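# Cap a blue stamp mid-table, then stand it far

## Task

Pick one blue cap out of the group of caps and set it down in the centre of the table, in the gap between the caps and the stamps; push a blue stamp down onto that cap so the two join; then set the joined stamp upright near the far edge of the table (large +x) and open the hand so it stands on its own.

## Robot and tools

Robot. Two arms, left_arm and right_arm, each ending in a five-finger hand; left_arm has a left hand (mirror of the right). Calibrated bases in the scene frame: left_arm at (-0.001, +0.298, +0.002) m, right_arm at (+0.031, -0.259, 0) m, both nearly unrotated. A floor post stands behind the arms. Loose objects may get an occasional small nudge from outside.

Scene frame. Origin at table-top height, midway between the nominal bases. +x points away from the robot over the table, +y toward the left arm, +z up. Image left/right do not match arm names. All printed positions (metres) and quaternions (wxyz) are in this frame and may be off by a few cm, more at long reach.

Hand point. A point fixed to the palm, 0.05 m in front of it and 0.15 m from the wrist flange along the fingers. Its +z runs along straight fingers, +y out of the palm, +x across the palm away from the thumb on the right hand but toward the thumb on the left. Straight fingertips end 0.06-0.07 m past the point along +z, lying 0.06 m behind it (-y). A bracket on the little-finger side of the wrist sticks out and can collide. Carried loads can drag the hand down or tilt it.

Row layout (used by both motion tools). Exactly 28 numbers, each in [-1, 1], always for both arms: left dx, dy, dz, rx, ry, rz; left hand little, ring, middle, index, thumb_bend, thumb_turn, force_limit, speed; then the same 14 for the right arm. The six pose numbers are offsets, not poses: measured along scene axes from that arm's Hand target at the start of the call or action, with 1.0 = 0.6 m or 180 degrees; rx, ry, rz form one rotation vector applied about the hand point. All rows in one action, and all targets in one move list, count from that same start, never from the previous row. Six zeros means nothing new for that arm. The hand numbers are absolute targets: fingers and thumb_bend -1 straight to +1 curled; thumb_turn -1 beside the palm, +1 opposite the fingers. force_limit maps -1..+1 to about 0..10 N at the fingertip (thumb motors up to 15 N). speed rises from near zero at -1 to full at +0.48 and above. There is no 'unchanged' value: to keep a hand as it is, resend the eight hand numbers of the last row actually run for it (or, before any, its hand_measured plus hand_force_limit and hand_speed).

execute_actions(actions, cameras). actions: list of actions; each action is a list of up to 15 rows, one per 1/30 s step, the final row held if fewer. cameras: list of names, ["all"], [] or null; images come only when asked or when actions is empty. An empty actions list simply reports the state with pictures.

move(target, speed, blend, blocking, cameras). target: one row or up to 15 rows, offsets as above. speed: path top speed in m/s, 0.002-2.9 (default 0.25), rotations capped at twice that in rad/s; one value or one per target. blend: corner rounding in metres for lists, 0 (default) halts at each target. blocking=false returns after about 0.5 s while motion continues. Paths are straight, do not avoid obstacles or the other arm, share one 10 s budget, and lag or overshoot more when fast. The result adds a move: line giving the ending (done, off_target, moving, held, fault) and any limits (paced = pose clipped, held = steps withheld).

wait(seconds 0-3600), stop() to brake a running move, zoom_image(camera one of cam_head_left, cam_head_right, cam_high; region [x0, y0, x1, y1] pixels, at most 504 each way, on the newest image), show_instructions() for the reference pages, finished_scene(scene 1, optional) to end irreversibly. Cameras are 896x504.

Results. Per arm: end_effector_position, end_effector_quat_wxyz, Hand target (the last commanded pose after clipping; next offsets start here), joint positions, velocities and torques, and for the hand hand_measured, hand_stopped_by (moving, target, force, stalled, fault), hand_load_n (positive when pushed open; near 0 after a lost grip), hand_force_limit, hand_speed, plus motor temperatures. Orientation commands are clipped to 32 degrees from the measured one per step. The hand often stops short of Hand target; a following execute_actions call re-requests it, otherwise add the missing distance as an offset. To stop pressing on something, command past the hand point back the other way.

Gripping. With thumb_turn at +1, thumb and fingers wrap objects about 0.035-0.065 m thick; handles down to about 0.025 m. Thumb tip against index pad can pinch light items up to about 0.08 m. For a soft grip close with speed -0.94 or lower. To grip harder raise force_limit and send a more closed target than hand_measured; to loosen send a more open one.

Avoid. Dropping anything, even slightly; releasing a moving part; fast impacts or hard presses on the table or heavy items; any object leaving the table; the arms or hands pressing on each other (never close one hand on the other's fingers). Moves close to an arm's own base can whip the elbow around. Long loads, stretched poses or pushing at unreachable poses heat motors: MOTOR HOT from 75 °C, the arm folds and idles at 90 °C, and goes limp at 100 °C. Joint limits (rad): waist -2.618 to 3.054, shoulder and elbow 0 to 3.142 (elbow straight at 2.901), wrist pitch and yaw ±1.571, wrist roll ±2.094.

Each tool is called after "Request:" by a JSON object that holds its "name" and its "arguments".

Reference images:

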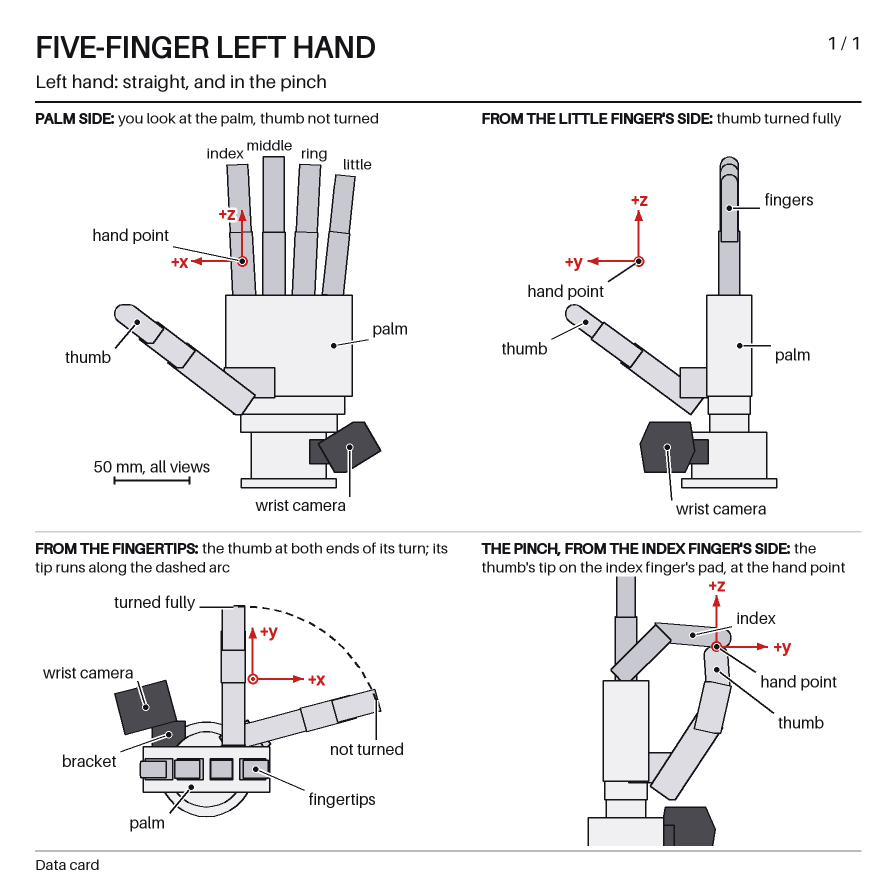

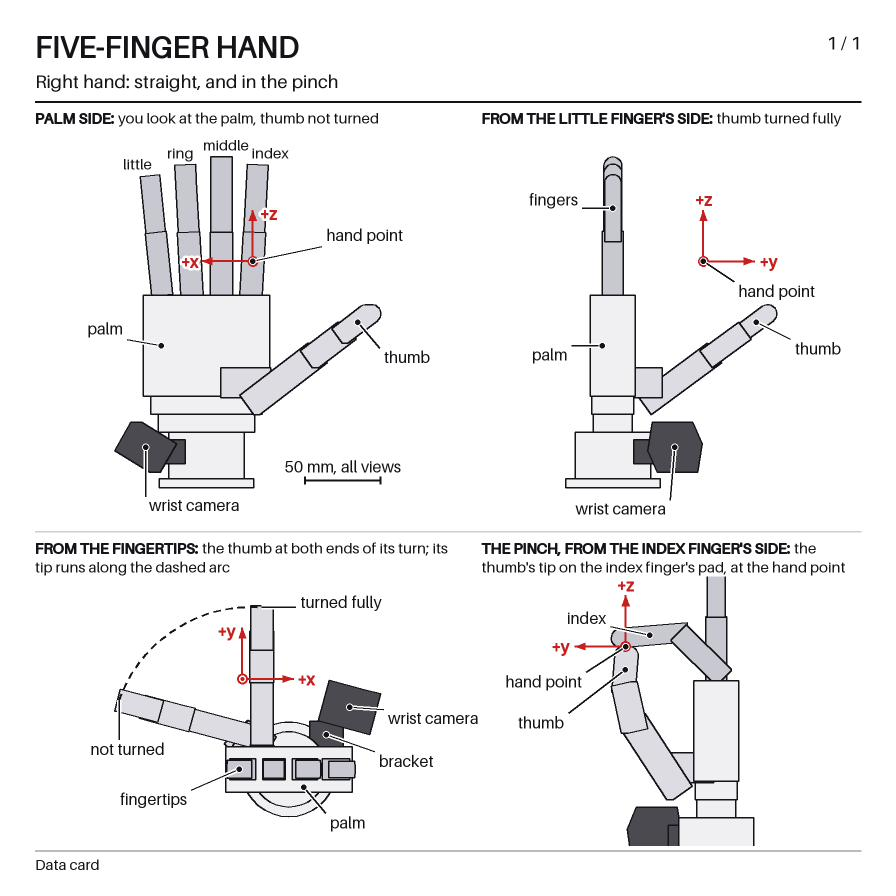

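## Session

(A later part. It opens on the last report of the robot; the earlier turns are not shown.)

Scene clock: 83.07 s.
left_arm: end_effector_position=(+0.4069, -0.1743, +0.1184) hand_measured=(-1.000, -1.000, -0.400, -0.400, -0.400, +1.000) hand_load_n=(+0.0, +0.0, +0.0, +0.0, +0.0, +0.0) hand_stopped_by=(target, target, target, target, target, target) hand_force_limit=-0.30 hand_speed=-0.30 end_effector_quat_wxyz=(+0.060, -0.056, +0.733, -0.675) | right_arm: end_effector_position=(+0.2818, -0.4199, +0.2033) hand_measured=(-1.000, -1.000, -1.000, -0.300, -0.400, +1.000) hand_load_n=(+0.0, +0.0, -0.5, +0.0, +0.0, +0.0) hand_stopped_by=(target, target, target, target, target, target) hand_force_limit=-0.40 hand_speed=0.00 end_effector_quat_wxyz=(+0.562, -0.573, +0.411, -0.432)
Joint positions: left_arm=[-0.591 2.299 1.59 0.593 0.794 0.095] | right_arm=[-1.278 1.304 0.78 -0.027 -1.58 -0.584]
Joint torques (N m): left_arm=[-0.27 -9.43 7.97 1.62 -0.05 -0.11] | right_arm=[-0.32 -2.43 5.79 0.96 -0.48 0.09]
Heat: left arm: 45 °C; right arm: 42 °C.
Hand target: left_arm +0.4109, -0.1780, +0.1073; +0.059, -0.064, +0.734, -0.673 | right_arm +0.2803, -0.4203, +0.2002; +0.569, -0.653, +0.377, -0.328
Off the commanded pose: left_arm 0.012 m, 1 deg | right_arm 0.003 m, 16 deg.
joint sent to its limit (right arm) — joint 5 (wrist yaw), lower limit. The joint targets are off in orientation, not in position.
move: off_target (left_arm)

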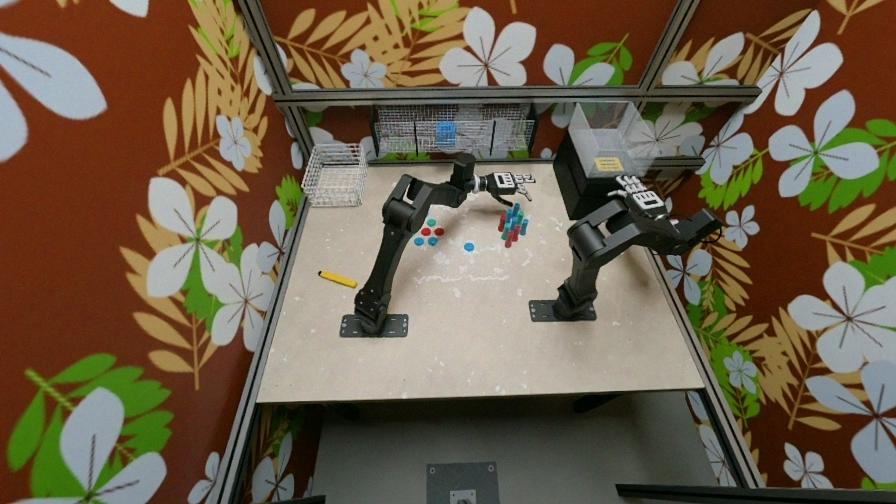

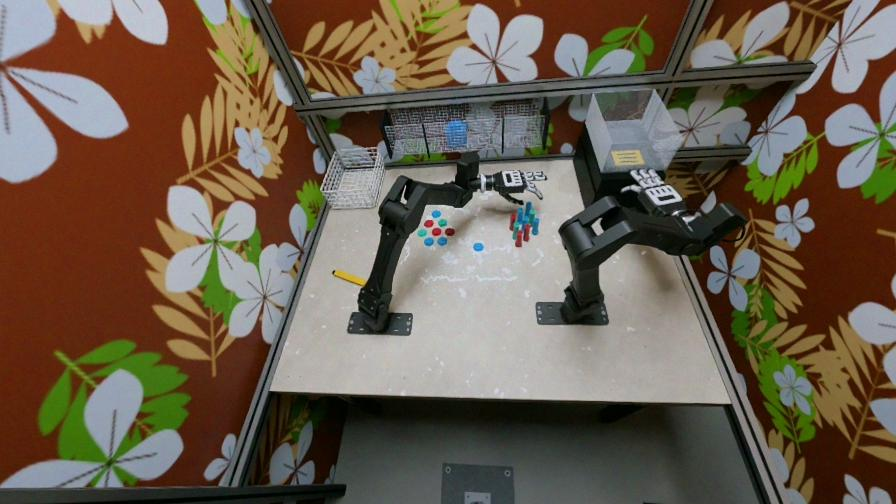

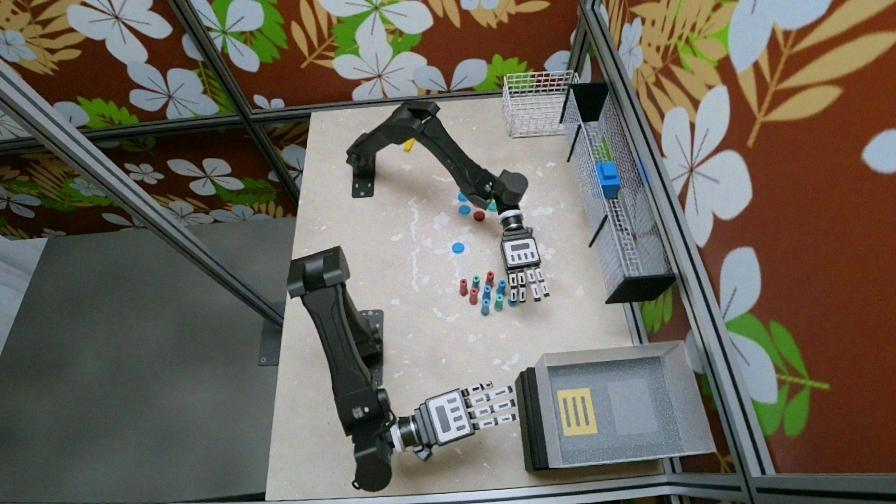

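Request:
{"name": "move", "arguments": {"target": [[0.003,0.0,-0.035,0,0,0, -1, -1, -0.4, -0.4, -0.4, 1, -0.3, -0.3, 0,0,0, 0,0,0, -1, -1, -1, -0.3, -0.4, 1, -0.4, 0]], "speed": 0.05, "cameras": ["cam_head_left","cam_head_right","cam_high"]}}

Request:
{"name": "zoom_image", "arguments": {"camera": "cam_head_left", "region": [490, 180, 540, 220]}}

Request:
{"name": "zoom_image", "arguments": {"camera": "cam_high", "region": [480, 255, 550, 325]}}

Request:
{"name": "zoom_image", "arguments": {"camera": "cam_head_right", "region": [500, 180, 550, 220]}}

Scene clock: 84.77 s.
left_arm: end_effector_position=(+0.4102, -0.1767, +0.1018) hand_measured=(-1.000, -1.000, -0.400, -0.400, -0.400, +1.000) hand_load_n=(+0.0, +0.0, +0.0, +0.0, +0.0, +0.0) hand_stopped_by=(target, target, target, target, target, target) hand_force_limit=-0.30 hand_speed=-0.30 end_effector_quat_wxyz=(+0.063, -0.054, +0.731, -0.677) | right_arm: end_effector_position=(+0.2819, -0.4204, +0.2038) hand_measured=(-1.000, -1.000, -1.000, -0.300, -0.400, +1.000) hand_load_n=(+0.0, +0.5, +0.0, +0.0, +0.0, +0.0) hand_stopped_by=(target, target, target, target, target, target) hand_force_limit=-0.40 hand_speed=0.00 end_effector_quat_wxyz=(+0.562, -0.574, +0.410, -0.432)
Joint positions: left_arm=[-0.591 2.345 1.59 0.647 0.794 0.095] | right_arm=[-1.278 1.304 0.78 -0.018 -1.58 -0.577]
Joint torques (N m): left_arm=[-0.09 -9.59 6.87 1.67 -0.01 -0.1] | right_arm=[-0.32 -2.47 5.65 0.97 -0.49 0.09]
Heat: left arm: 45 °C; right arm: 42 °C.
Hand target: left_arm +0.4127, -0.1780, +0.0865; +0.059, -0.063, +0.734, -0.674 | right_arm +0.2803, -0.4203, +0.2002; +0.569, -0.653, +0.377, -0.328
Off the commanded pose: left_arm 0.016 m, 1 deg | right_arm 0.004 m, 16 deg.
joint sent to its limit (right arm) — joint 5 (wrist yaw), lower limit. The joint targets are off in orientation, not in position.
move: off_target (left_arm)

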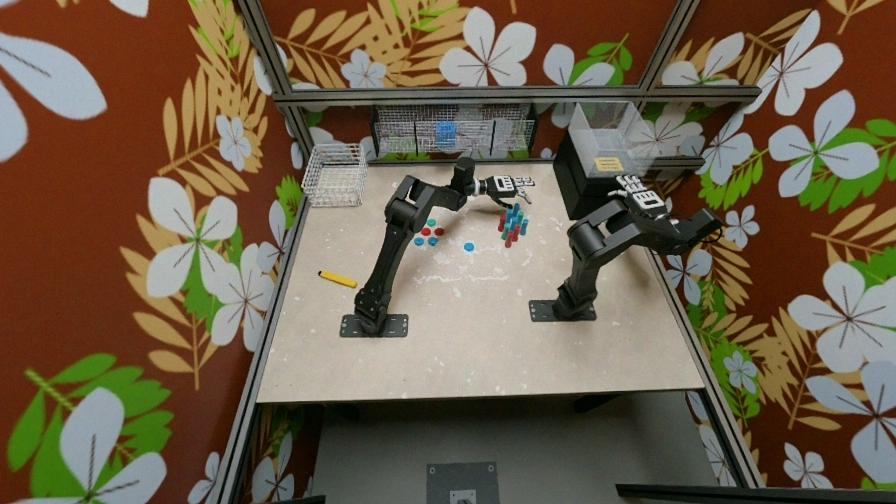

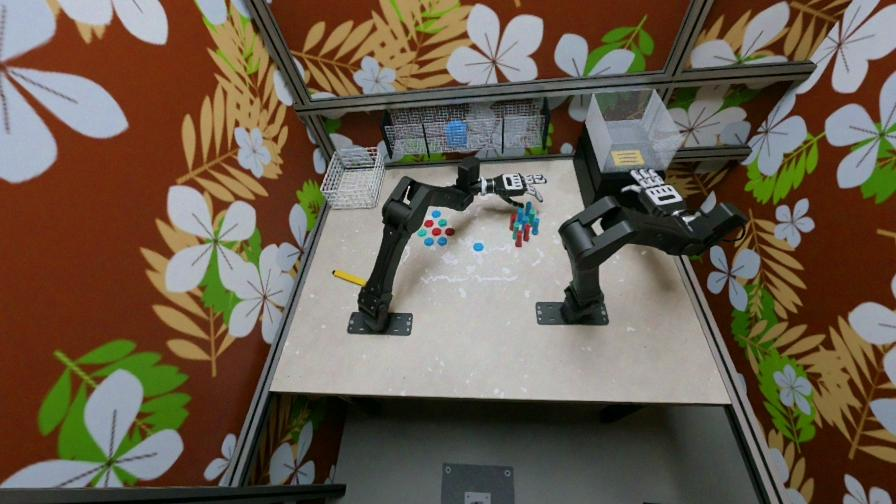

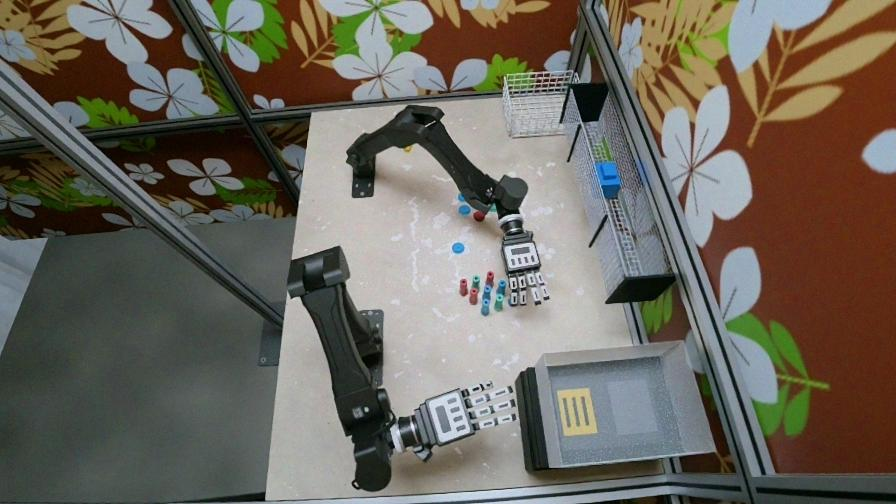

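Scaled by 10.080 from the camera's image (finer frame: 1280x720).

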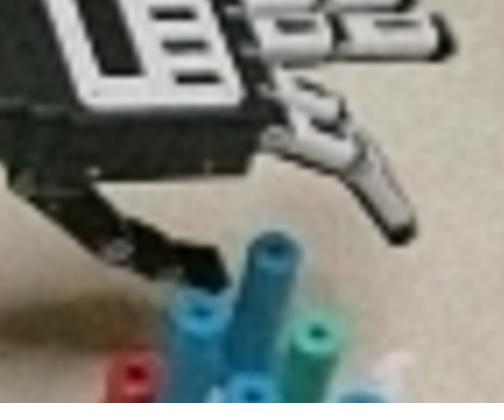

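Scaled by 7.200 from the camera's image (finer frame: 1280x720).

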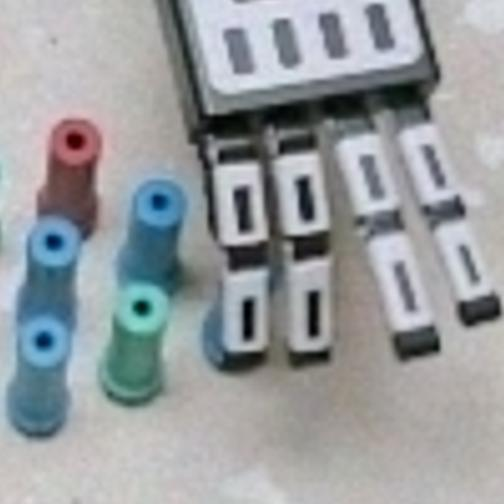

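Scaled by 10.080 from the camera's image (finer frame: 1280x720).

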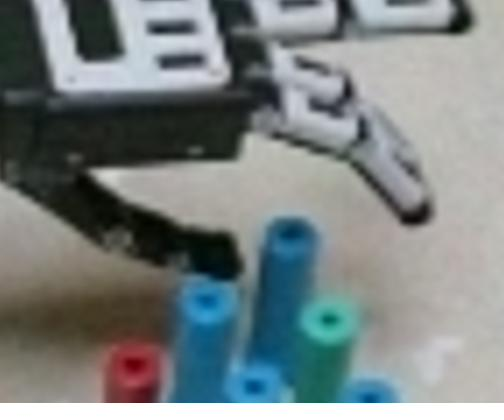

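Request:
{"name": "move", "arguments": {"target": [[-0.0083,0.0,-0.0317,0,0,0, -1, -1, -0.4, -0.4, -0.4, 1, -0.3, -0.3, 0,0,0, 0,0,0, -1, -1, -1, -0.3, -0.4, 1, -0.4, 0]], "speed": 0.05, "cameras": ["cam_head_left","cam_head_right","cam_high"]}}

Request:
{"name": "zoom_image", "arguments": {"camera": "cam_head_left", "region": [490, 180, 540, 220]}}

Request:
{"name": "zoom_image", "arguments": {"camera": "cam_high", "region": [480, 255, 550, 325]}}

Request:
{"name": "zoom_image", "arguments": {"camera": "cam_head_right", "region": [500, 180, 550, 220]}}

Scene clock: 86.30 s.
left_arm: end_effector_position=(+0.4105, -0.1764, +0.0882) hand_measured=(-1.000, -1.000, -0.400, -0.400, -0.400, +1.000) hand_load_n=(+0.0, +0.0, -0.5, +0.0, +0.0, +0.0) hand_stopped_by=(target, target, target, target, target, target) hand_force_limit=-0.30 hand_speed=-0.30 end_effector_quat_wxyz=(+0.068, -0.051, +0.728, -0.680) | right_arm: end_effector_position=(+0.2820, -0.4207, +0.2042) hand_measured=(-1.000, -1.000, -1.000, -0.300, -0.400, +1.000) hand_load_n=(-0.5, +0.0, +0.0, +0.0, +0.0, -0.5) hand_stopped_by=(target, target, target, target, target, target) hand_force_limit=-0.40 hand_speed=0.00 end_effector_quat_wxyz=(+0.561, -0.574, +0.410, -0.433)
Joint positions: left_arm=[-0.591 2.372 1.566 0.713 0.791 0.095] | right_arm=[-1.278 1.304 0.78 -0.01 -1.58 -0.571]
Joint torques (N m): left_arm=[-0.61 -9.68 5.56 1.61 -0.05 -0.11] | right_arm=[-0.32 -2.51 5.53 0.97 -0.48 0.08]
Heat: left arm: 45 °C; right arm: 42 °C.
Hand target: left_arm +0.4077, -0.1780, +0.0674; +0.059, -0.063, +0.734, -0.673 | right_arm +0.2803, -0.4203, +0.2002; +0.569, -0.653, +0.377, -0.328
Off the commanded pose: left_arm 0.021 m, 2 deg | right_arm 0.004 m, 16 deg.
joint sent to its limit (right arm) — joint 5 (wrist yaw), lower limit. The joint targets are off in orientation, not in position.
move: off_target (left_arm)

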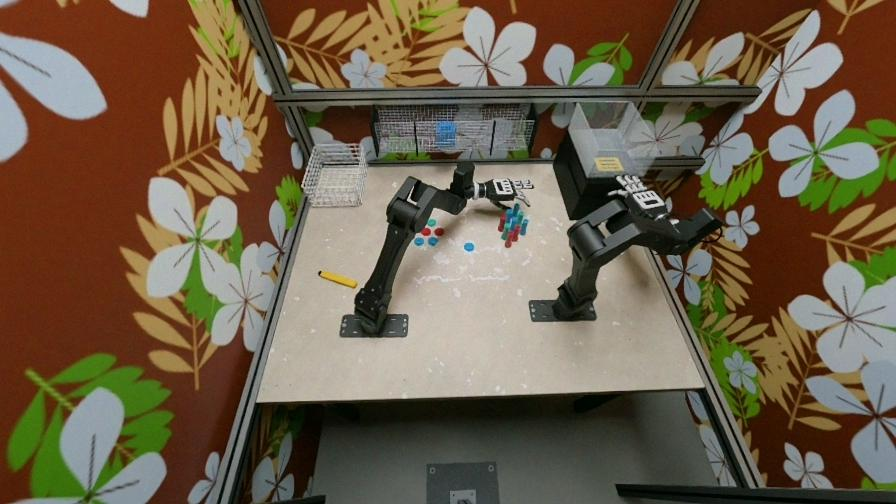

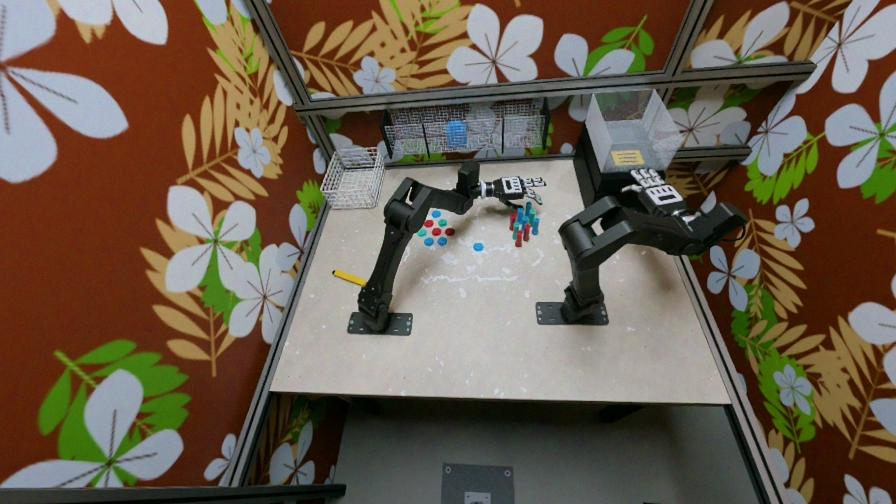

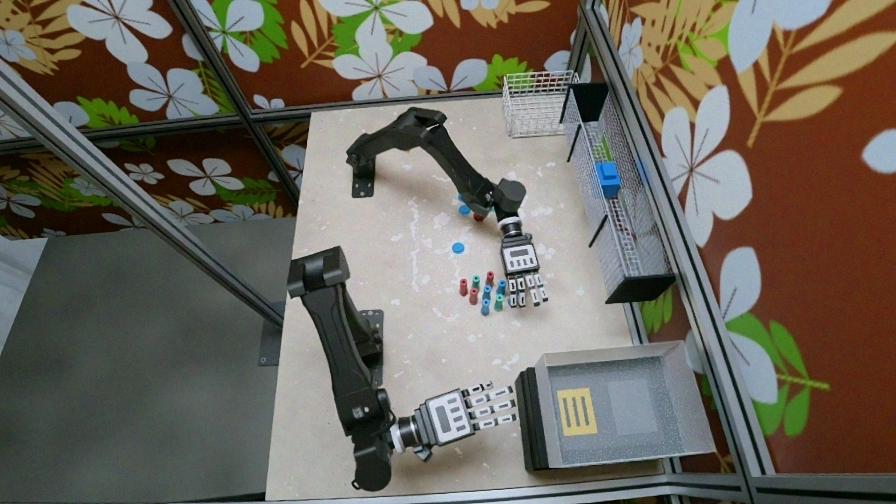

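Scaled by 10.080 from the camera's image (finer frame: 1280x720).

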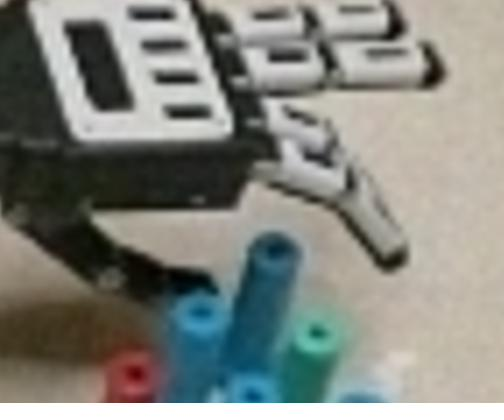

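Scaled by 7.200 from the camera's image (finer frame: 1280x720).

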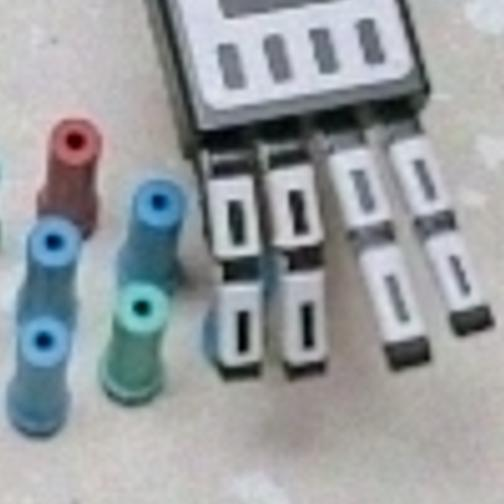

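Scaled by 10.080 from the camera's image (finer frame: 1280x720).

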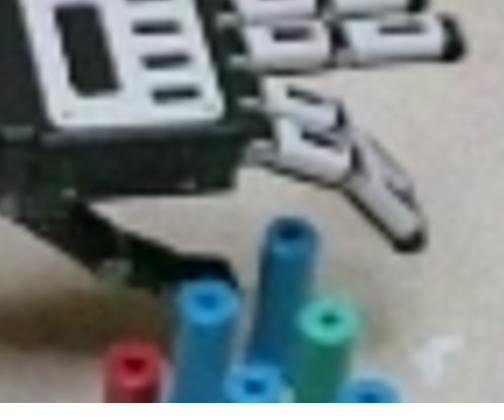

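Request:
{"name": "move", "arguments": {"target": [[-0.0117,0.0,-0.012,0,0,0, -1, -1, -0.4, -0.4, -0.4, 1, -0.3, -0.3, 0,0,0, 0,0,0, -1, -1, -1, -0.3, -0.4, 1, -0.4, 0]], "speed": 0.05, "cameras": ["cam_head_left","cam_head_right","cam_high"]}}

Request:
{"name": "zoom_image", "arguments": {"camera": "cam_head_left", "region": [490, 180, 540, 220]}}

Request:
{"name": "zoom_image", "arguments": {"camera": "cam_high", "region": [480, 255, 550, 325]}}

Scene clock: 87.87 s.
left_arm: end_effector_position=(+0.4063, -0.1751, +0.0810) hand_measured=(-1.000, -1.000, -0.400, -0.400, -0.400, +1.000) hand_load_n=(+0.0, +0.0, +0.0, +0.0, +0.0, +0.0) hand_stopped_by=(target, target, target, target, target, target) hand_force_limit=-0.30 hand_speed=-0.30 end_effector_quat_wxyz=(+0.070, -0.053, +0.728, -0.680) | right_arm: end_effector_position=(+0.2821, -0.4209, +0.2045) hand_measured=(-1.000, -1.000, -1.000, -0.300, -0.400, +1.000) hand_load_n=(+0.0, +0.0, -0.5, +0.0, +0.0, +0.0) hand_stopped_by=(target, target, target, target, target, target) hand_force_limit=-0.40 hand_speed=0.00 end_effector_quat_wxyz=(+0.561, -0.574, +0.410, -0.433)
Joint positions: left_arm=[-0.595 2.372 1.53 0.75 0.783 0.094] | right_arm=[-1.278 1.304 0.78 -0.005 -1.58 -0.566]
Joint torques (N m): left_arm=[-1.03 -9.69 5.29 1.62 -0.03 -0.1] | right_arm=[-0.32 -2.52 5.42 0.97 -0.47 0.09]
Heat: left arm: 45 °C; right arm: 42 °C.
Hand target: left_arm +0.4007, -0.1781, +0.0603; +0.059, -0.063, +0.734, -0.673 | right_arm +0.2803, -0.4203, +0.2002; +0.569, -0.653, +0.377, -0.328
Off the commanded pose: left_arm 0.022 m, 2 deg | right_arm 0.005 m, 16 deg.
joint sent to its limit (right arm) — joint 5 (wrist yaw), lower limit. The joint targets are off in orientation, not in position.
move: off_target (left_arm)

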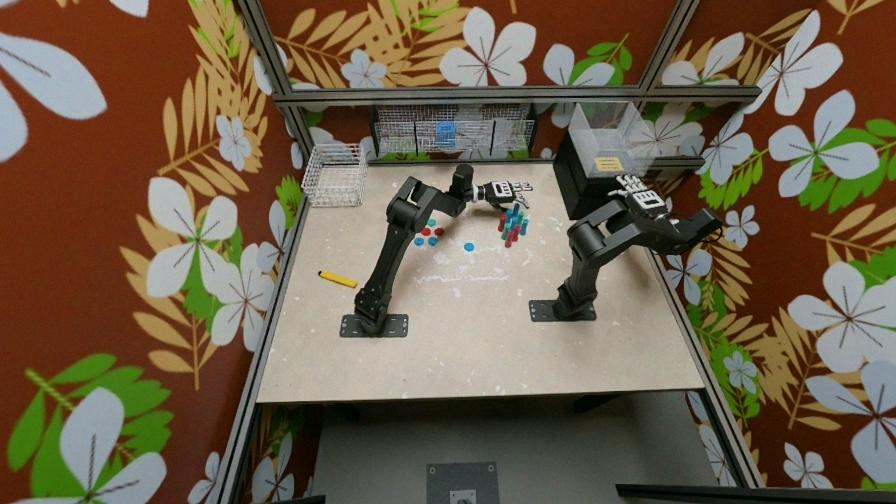

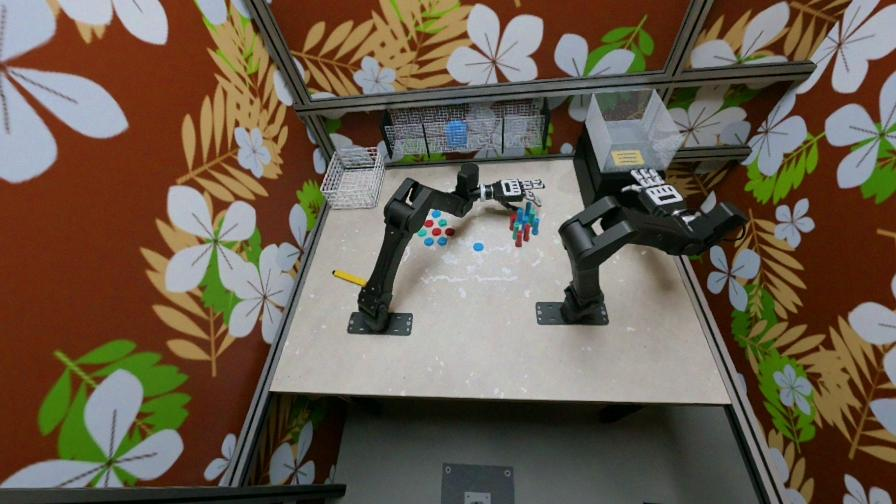

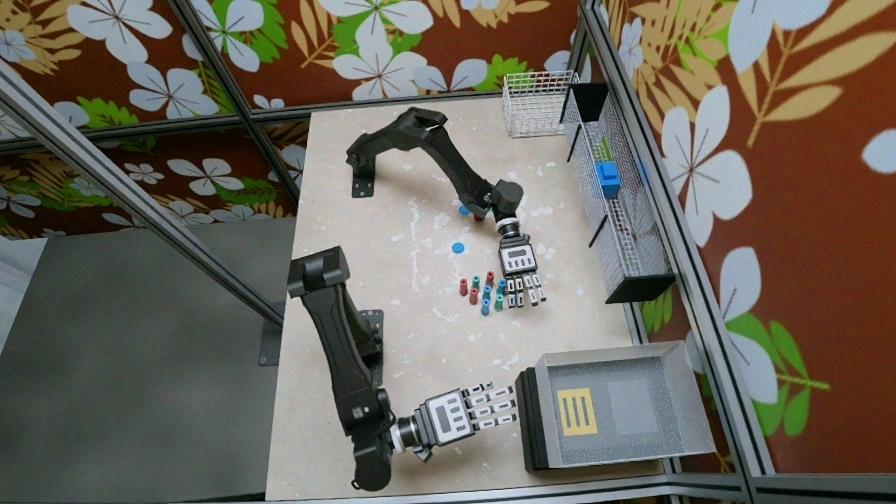

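Scaled by 10.080 from the camera's image (finer frame: 1280x720).

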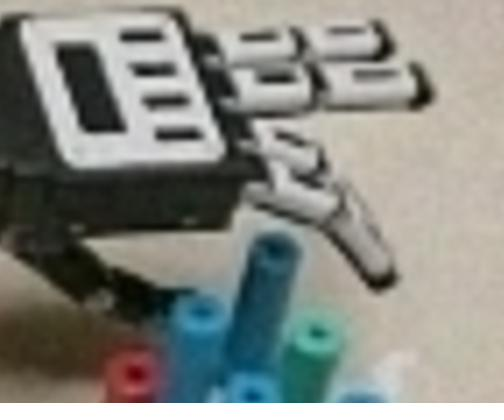

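Scaled by 7.200 from the camera's image (finer frame: 1280x720).

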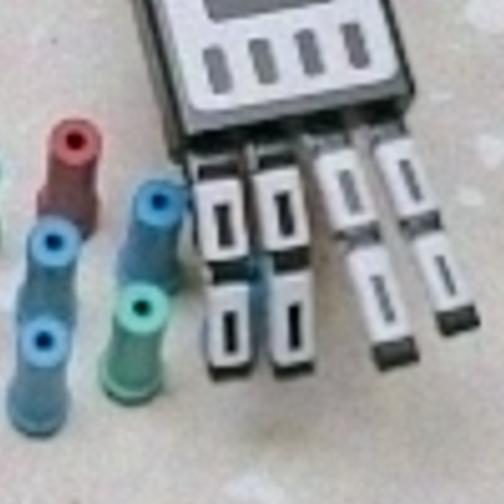

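Request:
{"name": "move", "arguments": {"target": [[0,0.0,0,0,0,0, -1, -1, -0.4, -0.4, -0.1, 1, -0.3, -0.6, 0,0,0, 0,0,0, -1, -1, -1, -0.3, -0.4, 1, -0.4, 0],[0,0.0,0,0,0,0, -1, -1, 0.35, 0.35, -0.1, 1, -0.2, -0.85, 0,0,0, 0,0,0, -1, -1, -1, -0.3, -0.4, 1, -0.4, 0]], "speed": 0.05, "cameras": ["cam_head_left","cam_head_right","cam_high"]}}

Request:
{"name": "zoom_image", "arguments": {"camera": "cam_head_left", "region": [490, 180, 540, 220]}}

Request:
{"name": "zoom_image", "arguments": {"camera": "cam_high", "region": [480, 255, 550, 325]}}

Scene clock: 90.30 s.
left_arm: end_effector_position=(+0.4067, -0.1754, +0.0819) hand_measured=(-1.000, -1.000, -0.042, +0.070, -0.102, +1.000) hand_load_n=(+0.0, +0.0, +2.0, +1.0, +3.5, +0.0) hand_stopped_by=(target, target, force, force, target, target) hand_force_limit=-0.20 hand_speed=-0.85 end_effector_quat_wxyz=(+0.071, -0.052, +0.727, -0.681) | right_arm: end_effector_position=(+0.2822, -0.4213, +0.2051) hand_measured=(-1.000, -1.000, -1.000, -0.300, -0.400, +1.000) hand_load_n=(+0.0, +0.0, -0.5, -0.5, +0.0, +0.0) hand_stopped_by=(target, target, target, target, target, target) hand_force_limit=-0.40 hand_speed=0.00 end_effector_quat_wxyz=(+0.561, -0.575, +0.409, -0.433)
Joint positions: left_arm=[-0.595 2.372 1.53 0.755 0.782 0.094] | right_arm=[-1.278 1.304 0.78 0.005 -1.58 -0.558]
Joint torques (N m): left_arm=[-1.02 -9.59 5.29 1.58 -0.05 -0.1] | right_arm=[-0.31 -2.54 5.23 0.97 -0.47 0.1]
Heat: left arm: 46 °C; right arm: 42 °C.
Hand target: left_arm +0.4007, -0.1781, +0.0603; +0.059, -0.063, +0.734, -0.674 | right_arm +0.2803, -0.4203, +0.2002; +0.569, -0.653, +0.377, -0.328
Off the commanded pose: left_arm 0.023 m, 2 deg | right_arm 0.005 m, 16 deg.
joint sent to its limit (right arm) — joint 5 (wrist yaw), lower limit. The joint targets are off in orientation, not in position.
move: done; target 2's new numbers were sent with left_arm's hand 0.022 m and 2 deg from that target

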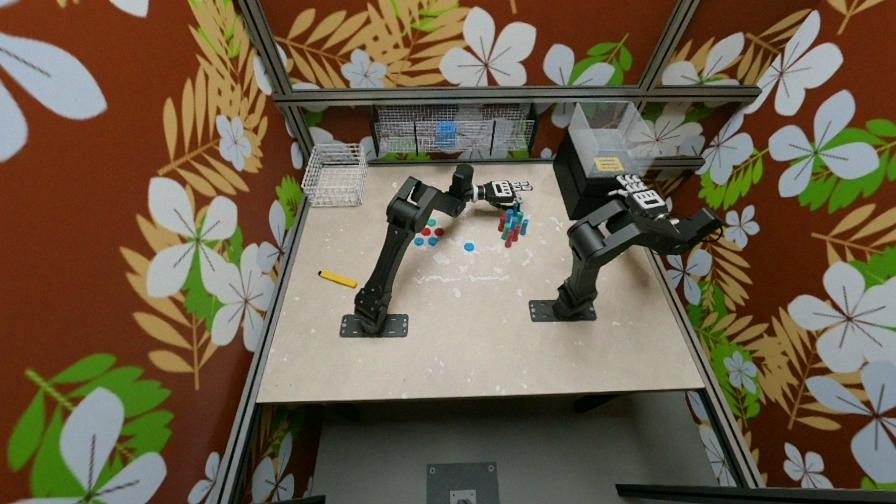

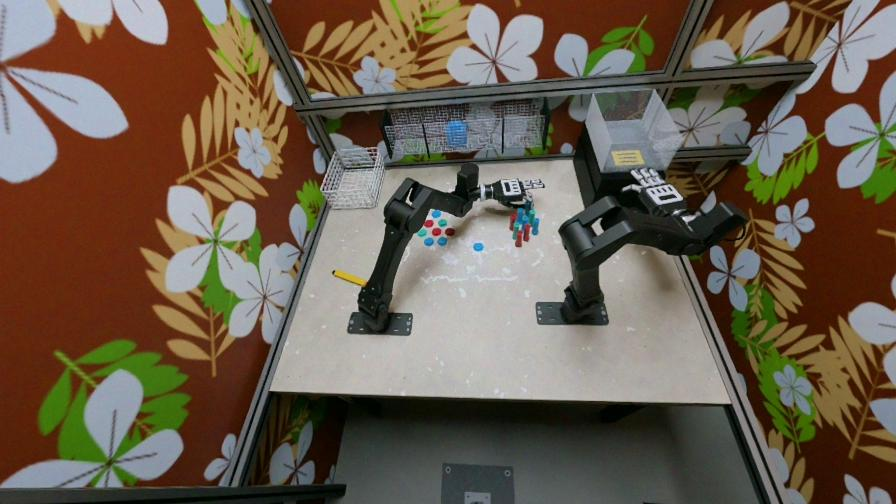

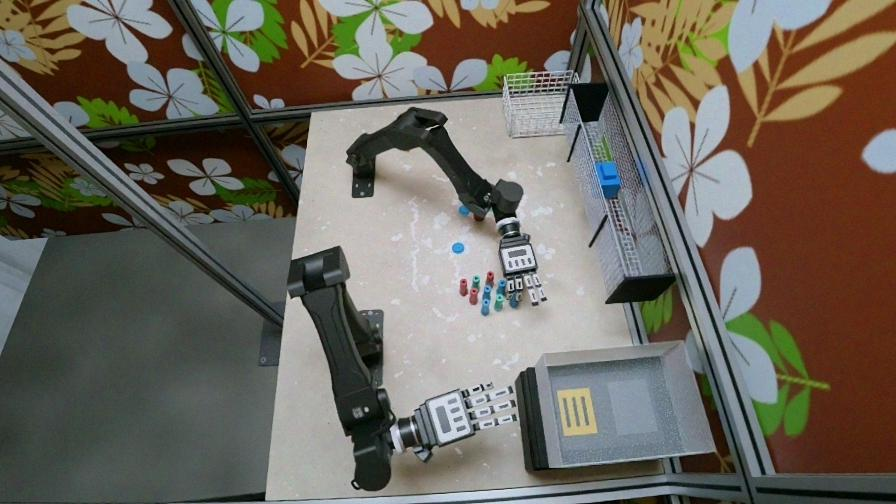

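Scaled by 10.080 from the camera's image (finer frame: 1280x720).

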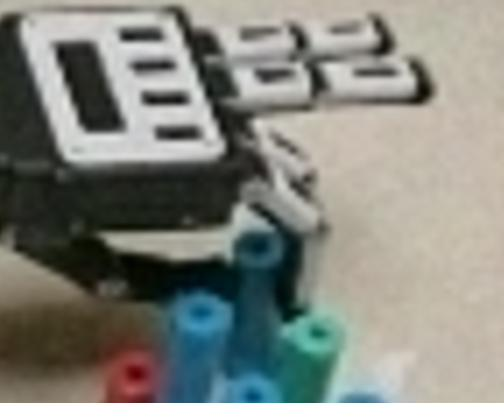

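Scaled by 7.200 from the camera's image (finer frame: 1280x720).

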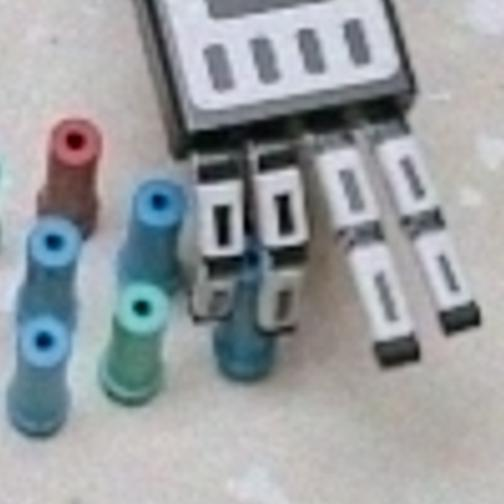

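Request:
{"name": "move", "arguments": {"target": [[0.0172,0.0,0.0912,0,0,0, -1, -1, 0.35, 0.35, -0.1, 1, -0.2, -0.85, 0,0,0, 0,0,0, -1, -1, -1, -0.3, -0.4, 1, -0.4, 0]], "speed": 0.04, "cameras": ["cam_head_left","cam_head_right","cam_high"]}}

Request:
{"name": "zoom_image", "arguments": {"camera": "cam_head_left", "region": [490, 180, 540, 220]}}

Request:
{"name": "zoom_image", "arguments": {"camera": "cam_high", "region": [480, 255, 550, 325]}}

Scene clock: 92.80 s.
left_arm: end_effector_position=(+0.4081, -0.1764, +0.0897) hand_measured=(-1.000, -1.000, -0.042, +0.070, -0.102, +1.000) hand_load_n=(+0.0, +0.0, +1.5, +0.5, +3.5, -0.5) hand_stopped_by=(target, target, force, force, target, target) hand_force_limit=-0.20 hand_speed=-0.85 end_effector_quat_wxyz=(+0.049, -0.072, +0.744, -0.663) | right_arm: end_effector_position=(+0.2823, -0.4217, +0.2055) hand_measured=(-1.000, -1.000, -1.000, -0.300, -0.400, +1.000) hand_load_n=(+0.0, +0.0, +0.0, +0.0, +0.0, +0.0) hand_stopped_by=(target, target, target, target, target, target) hand_force_limit=-0.40 hand_speed=0.00 end_effector_quat_wxyz=(+0.561, -0.575, +0.409, -0.434)
Joint positions: left_arm=[-0.595 2.355 1.601 0.589 0.782 0.093] | right_arm=[-1.278 1.304 0.78 0.011 -1.58 -0.553]
Joint torques (N m): left_arm=[0.08 -14.65 7.83 1.45 0.12 -0.08] | right_arm=[-0.31 -2.58 5.14 0.98 -0.47 0.09]
Heat: left arm: 46 °C; right arm: 42 °C.
Hand target: left_arm +0.4110, -0.1780, +0.1148; +0.059, -0.063, +0.734, -0.673 | right_arm +0.2803, -0.4203, +0.2002; +0.569, -0.653, +0.377, -0.328
Off the commanded pose: left_arm 0.026 m, 2 deg | right_arm 0.006 m, 16 deg.
joint sent to its limit (right arm) — joint 5 (wrist yaw), lower limit. The joint targets are off in orientation, not in position.
move: off_target (left_arm)

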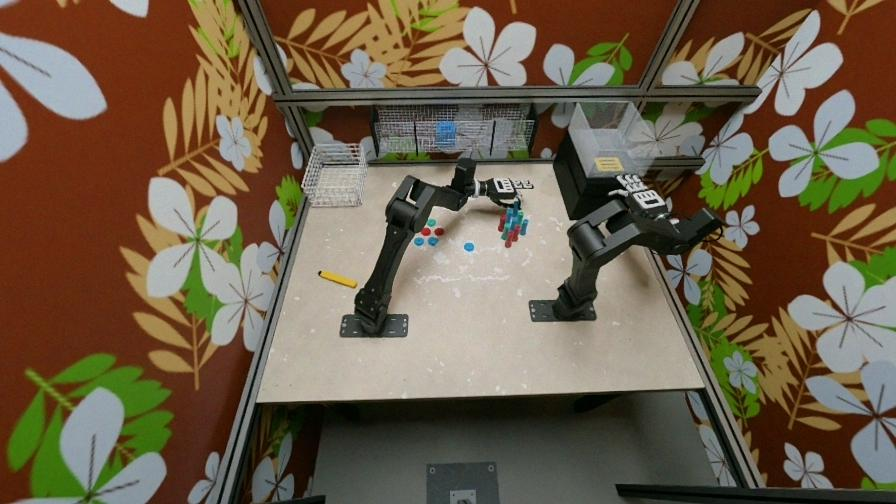

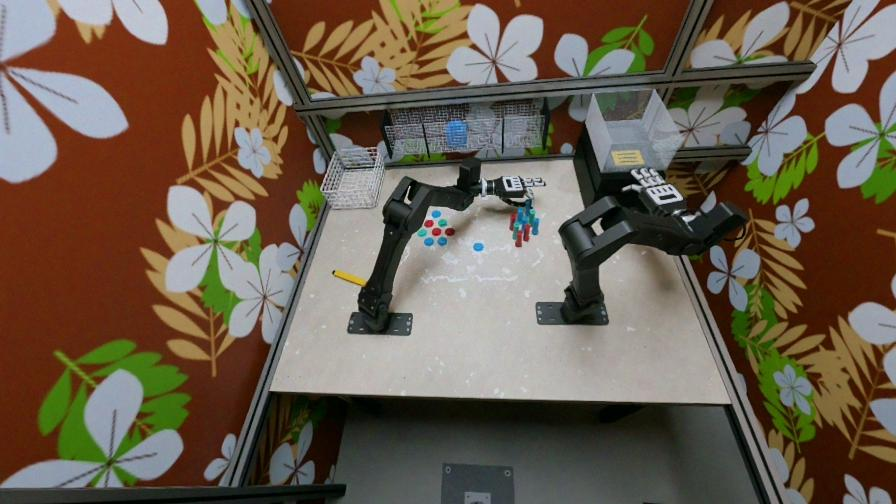

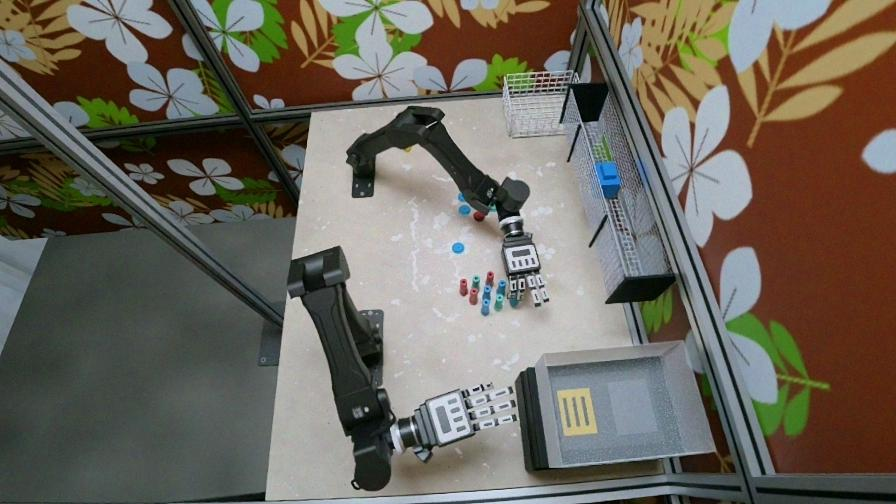

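Scaled by 10.080 from the camera's image (finer frame: 1280x720).

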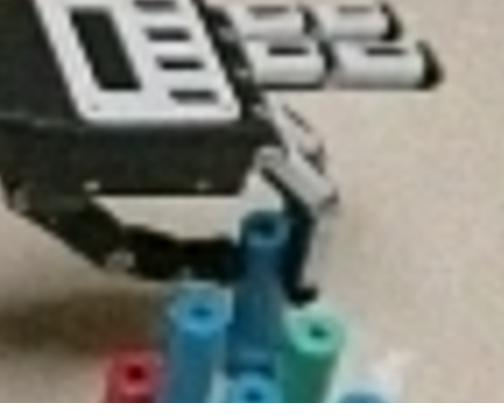

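Scaled by 7.200 from the camera's image (finer frame: 1280x720).

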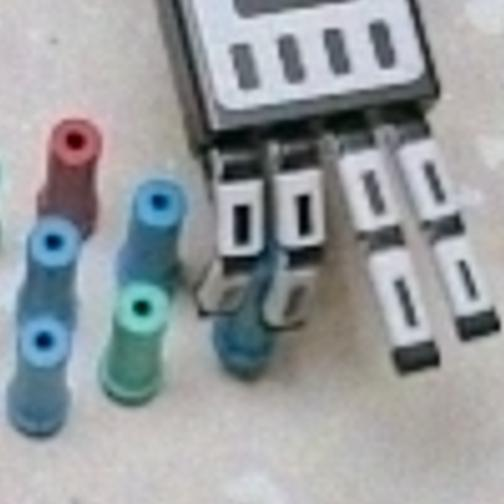

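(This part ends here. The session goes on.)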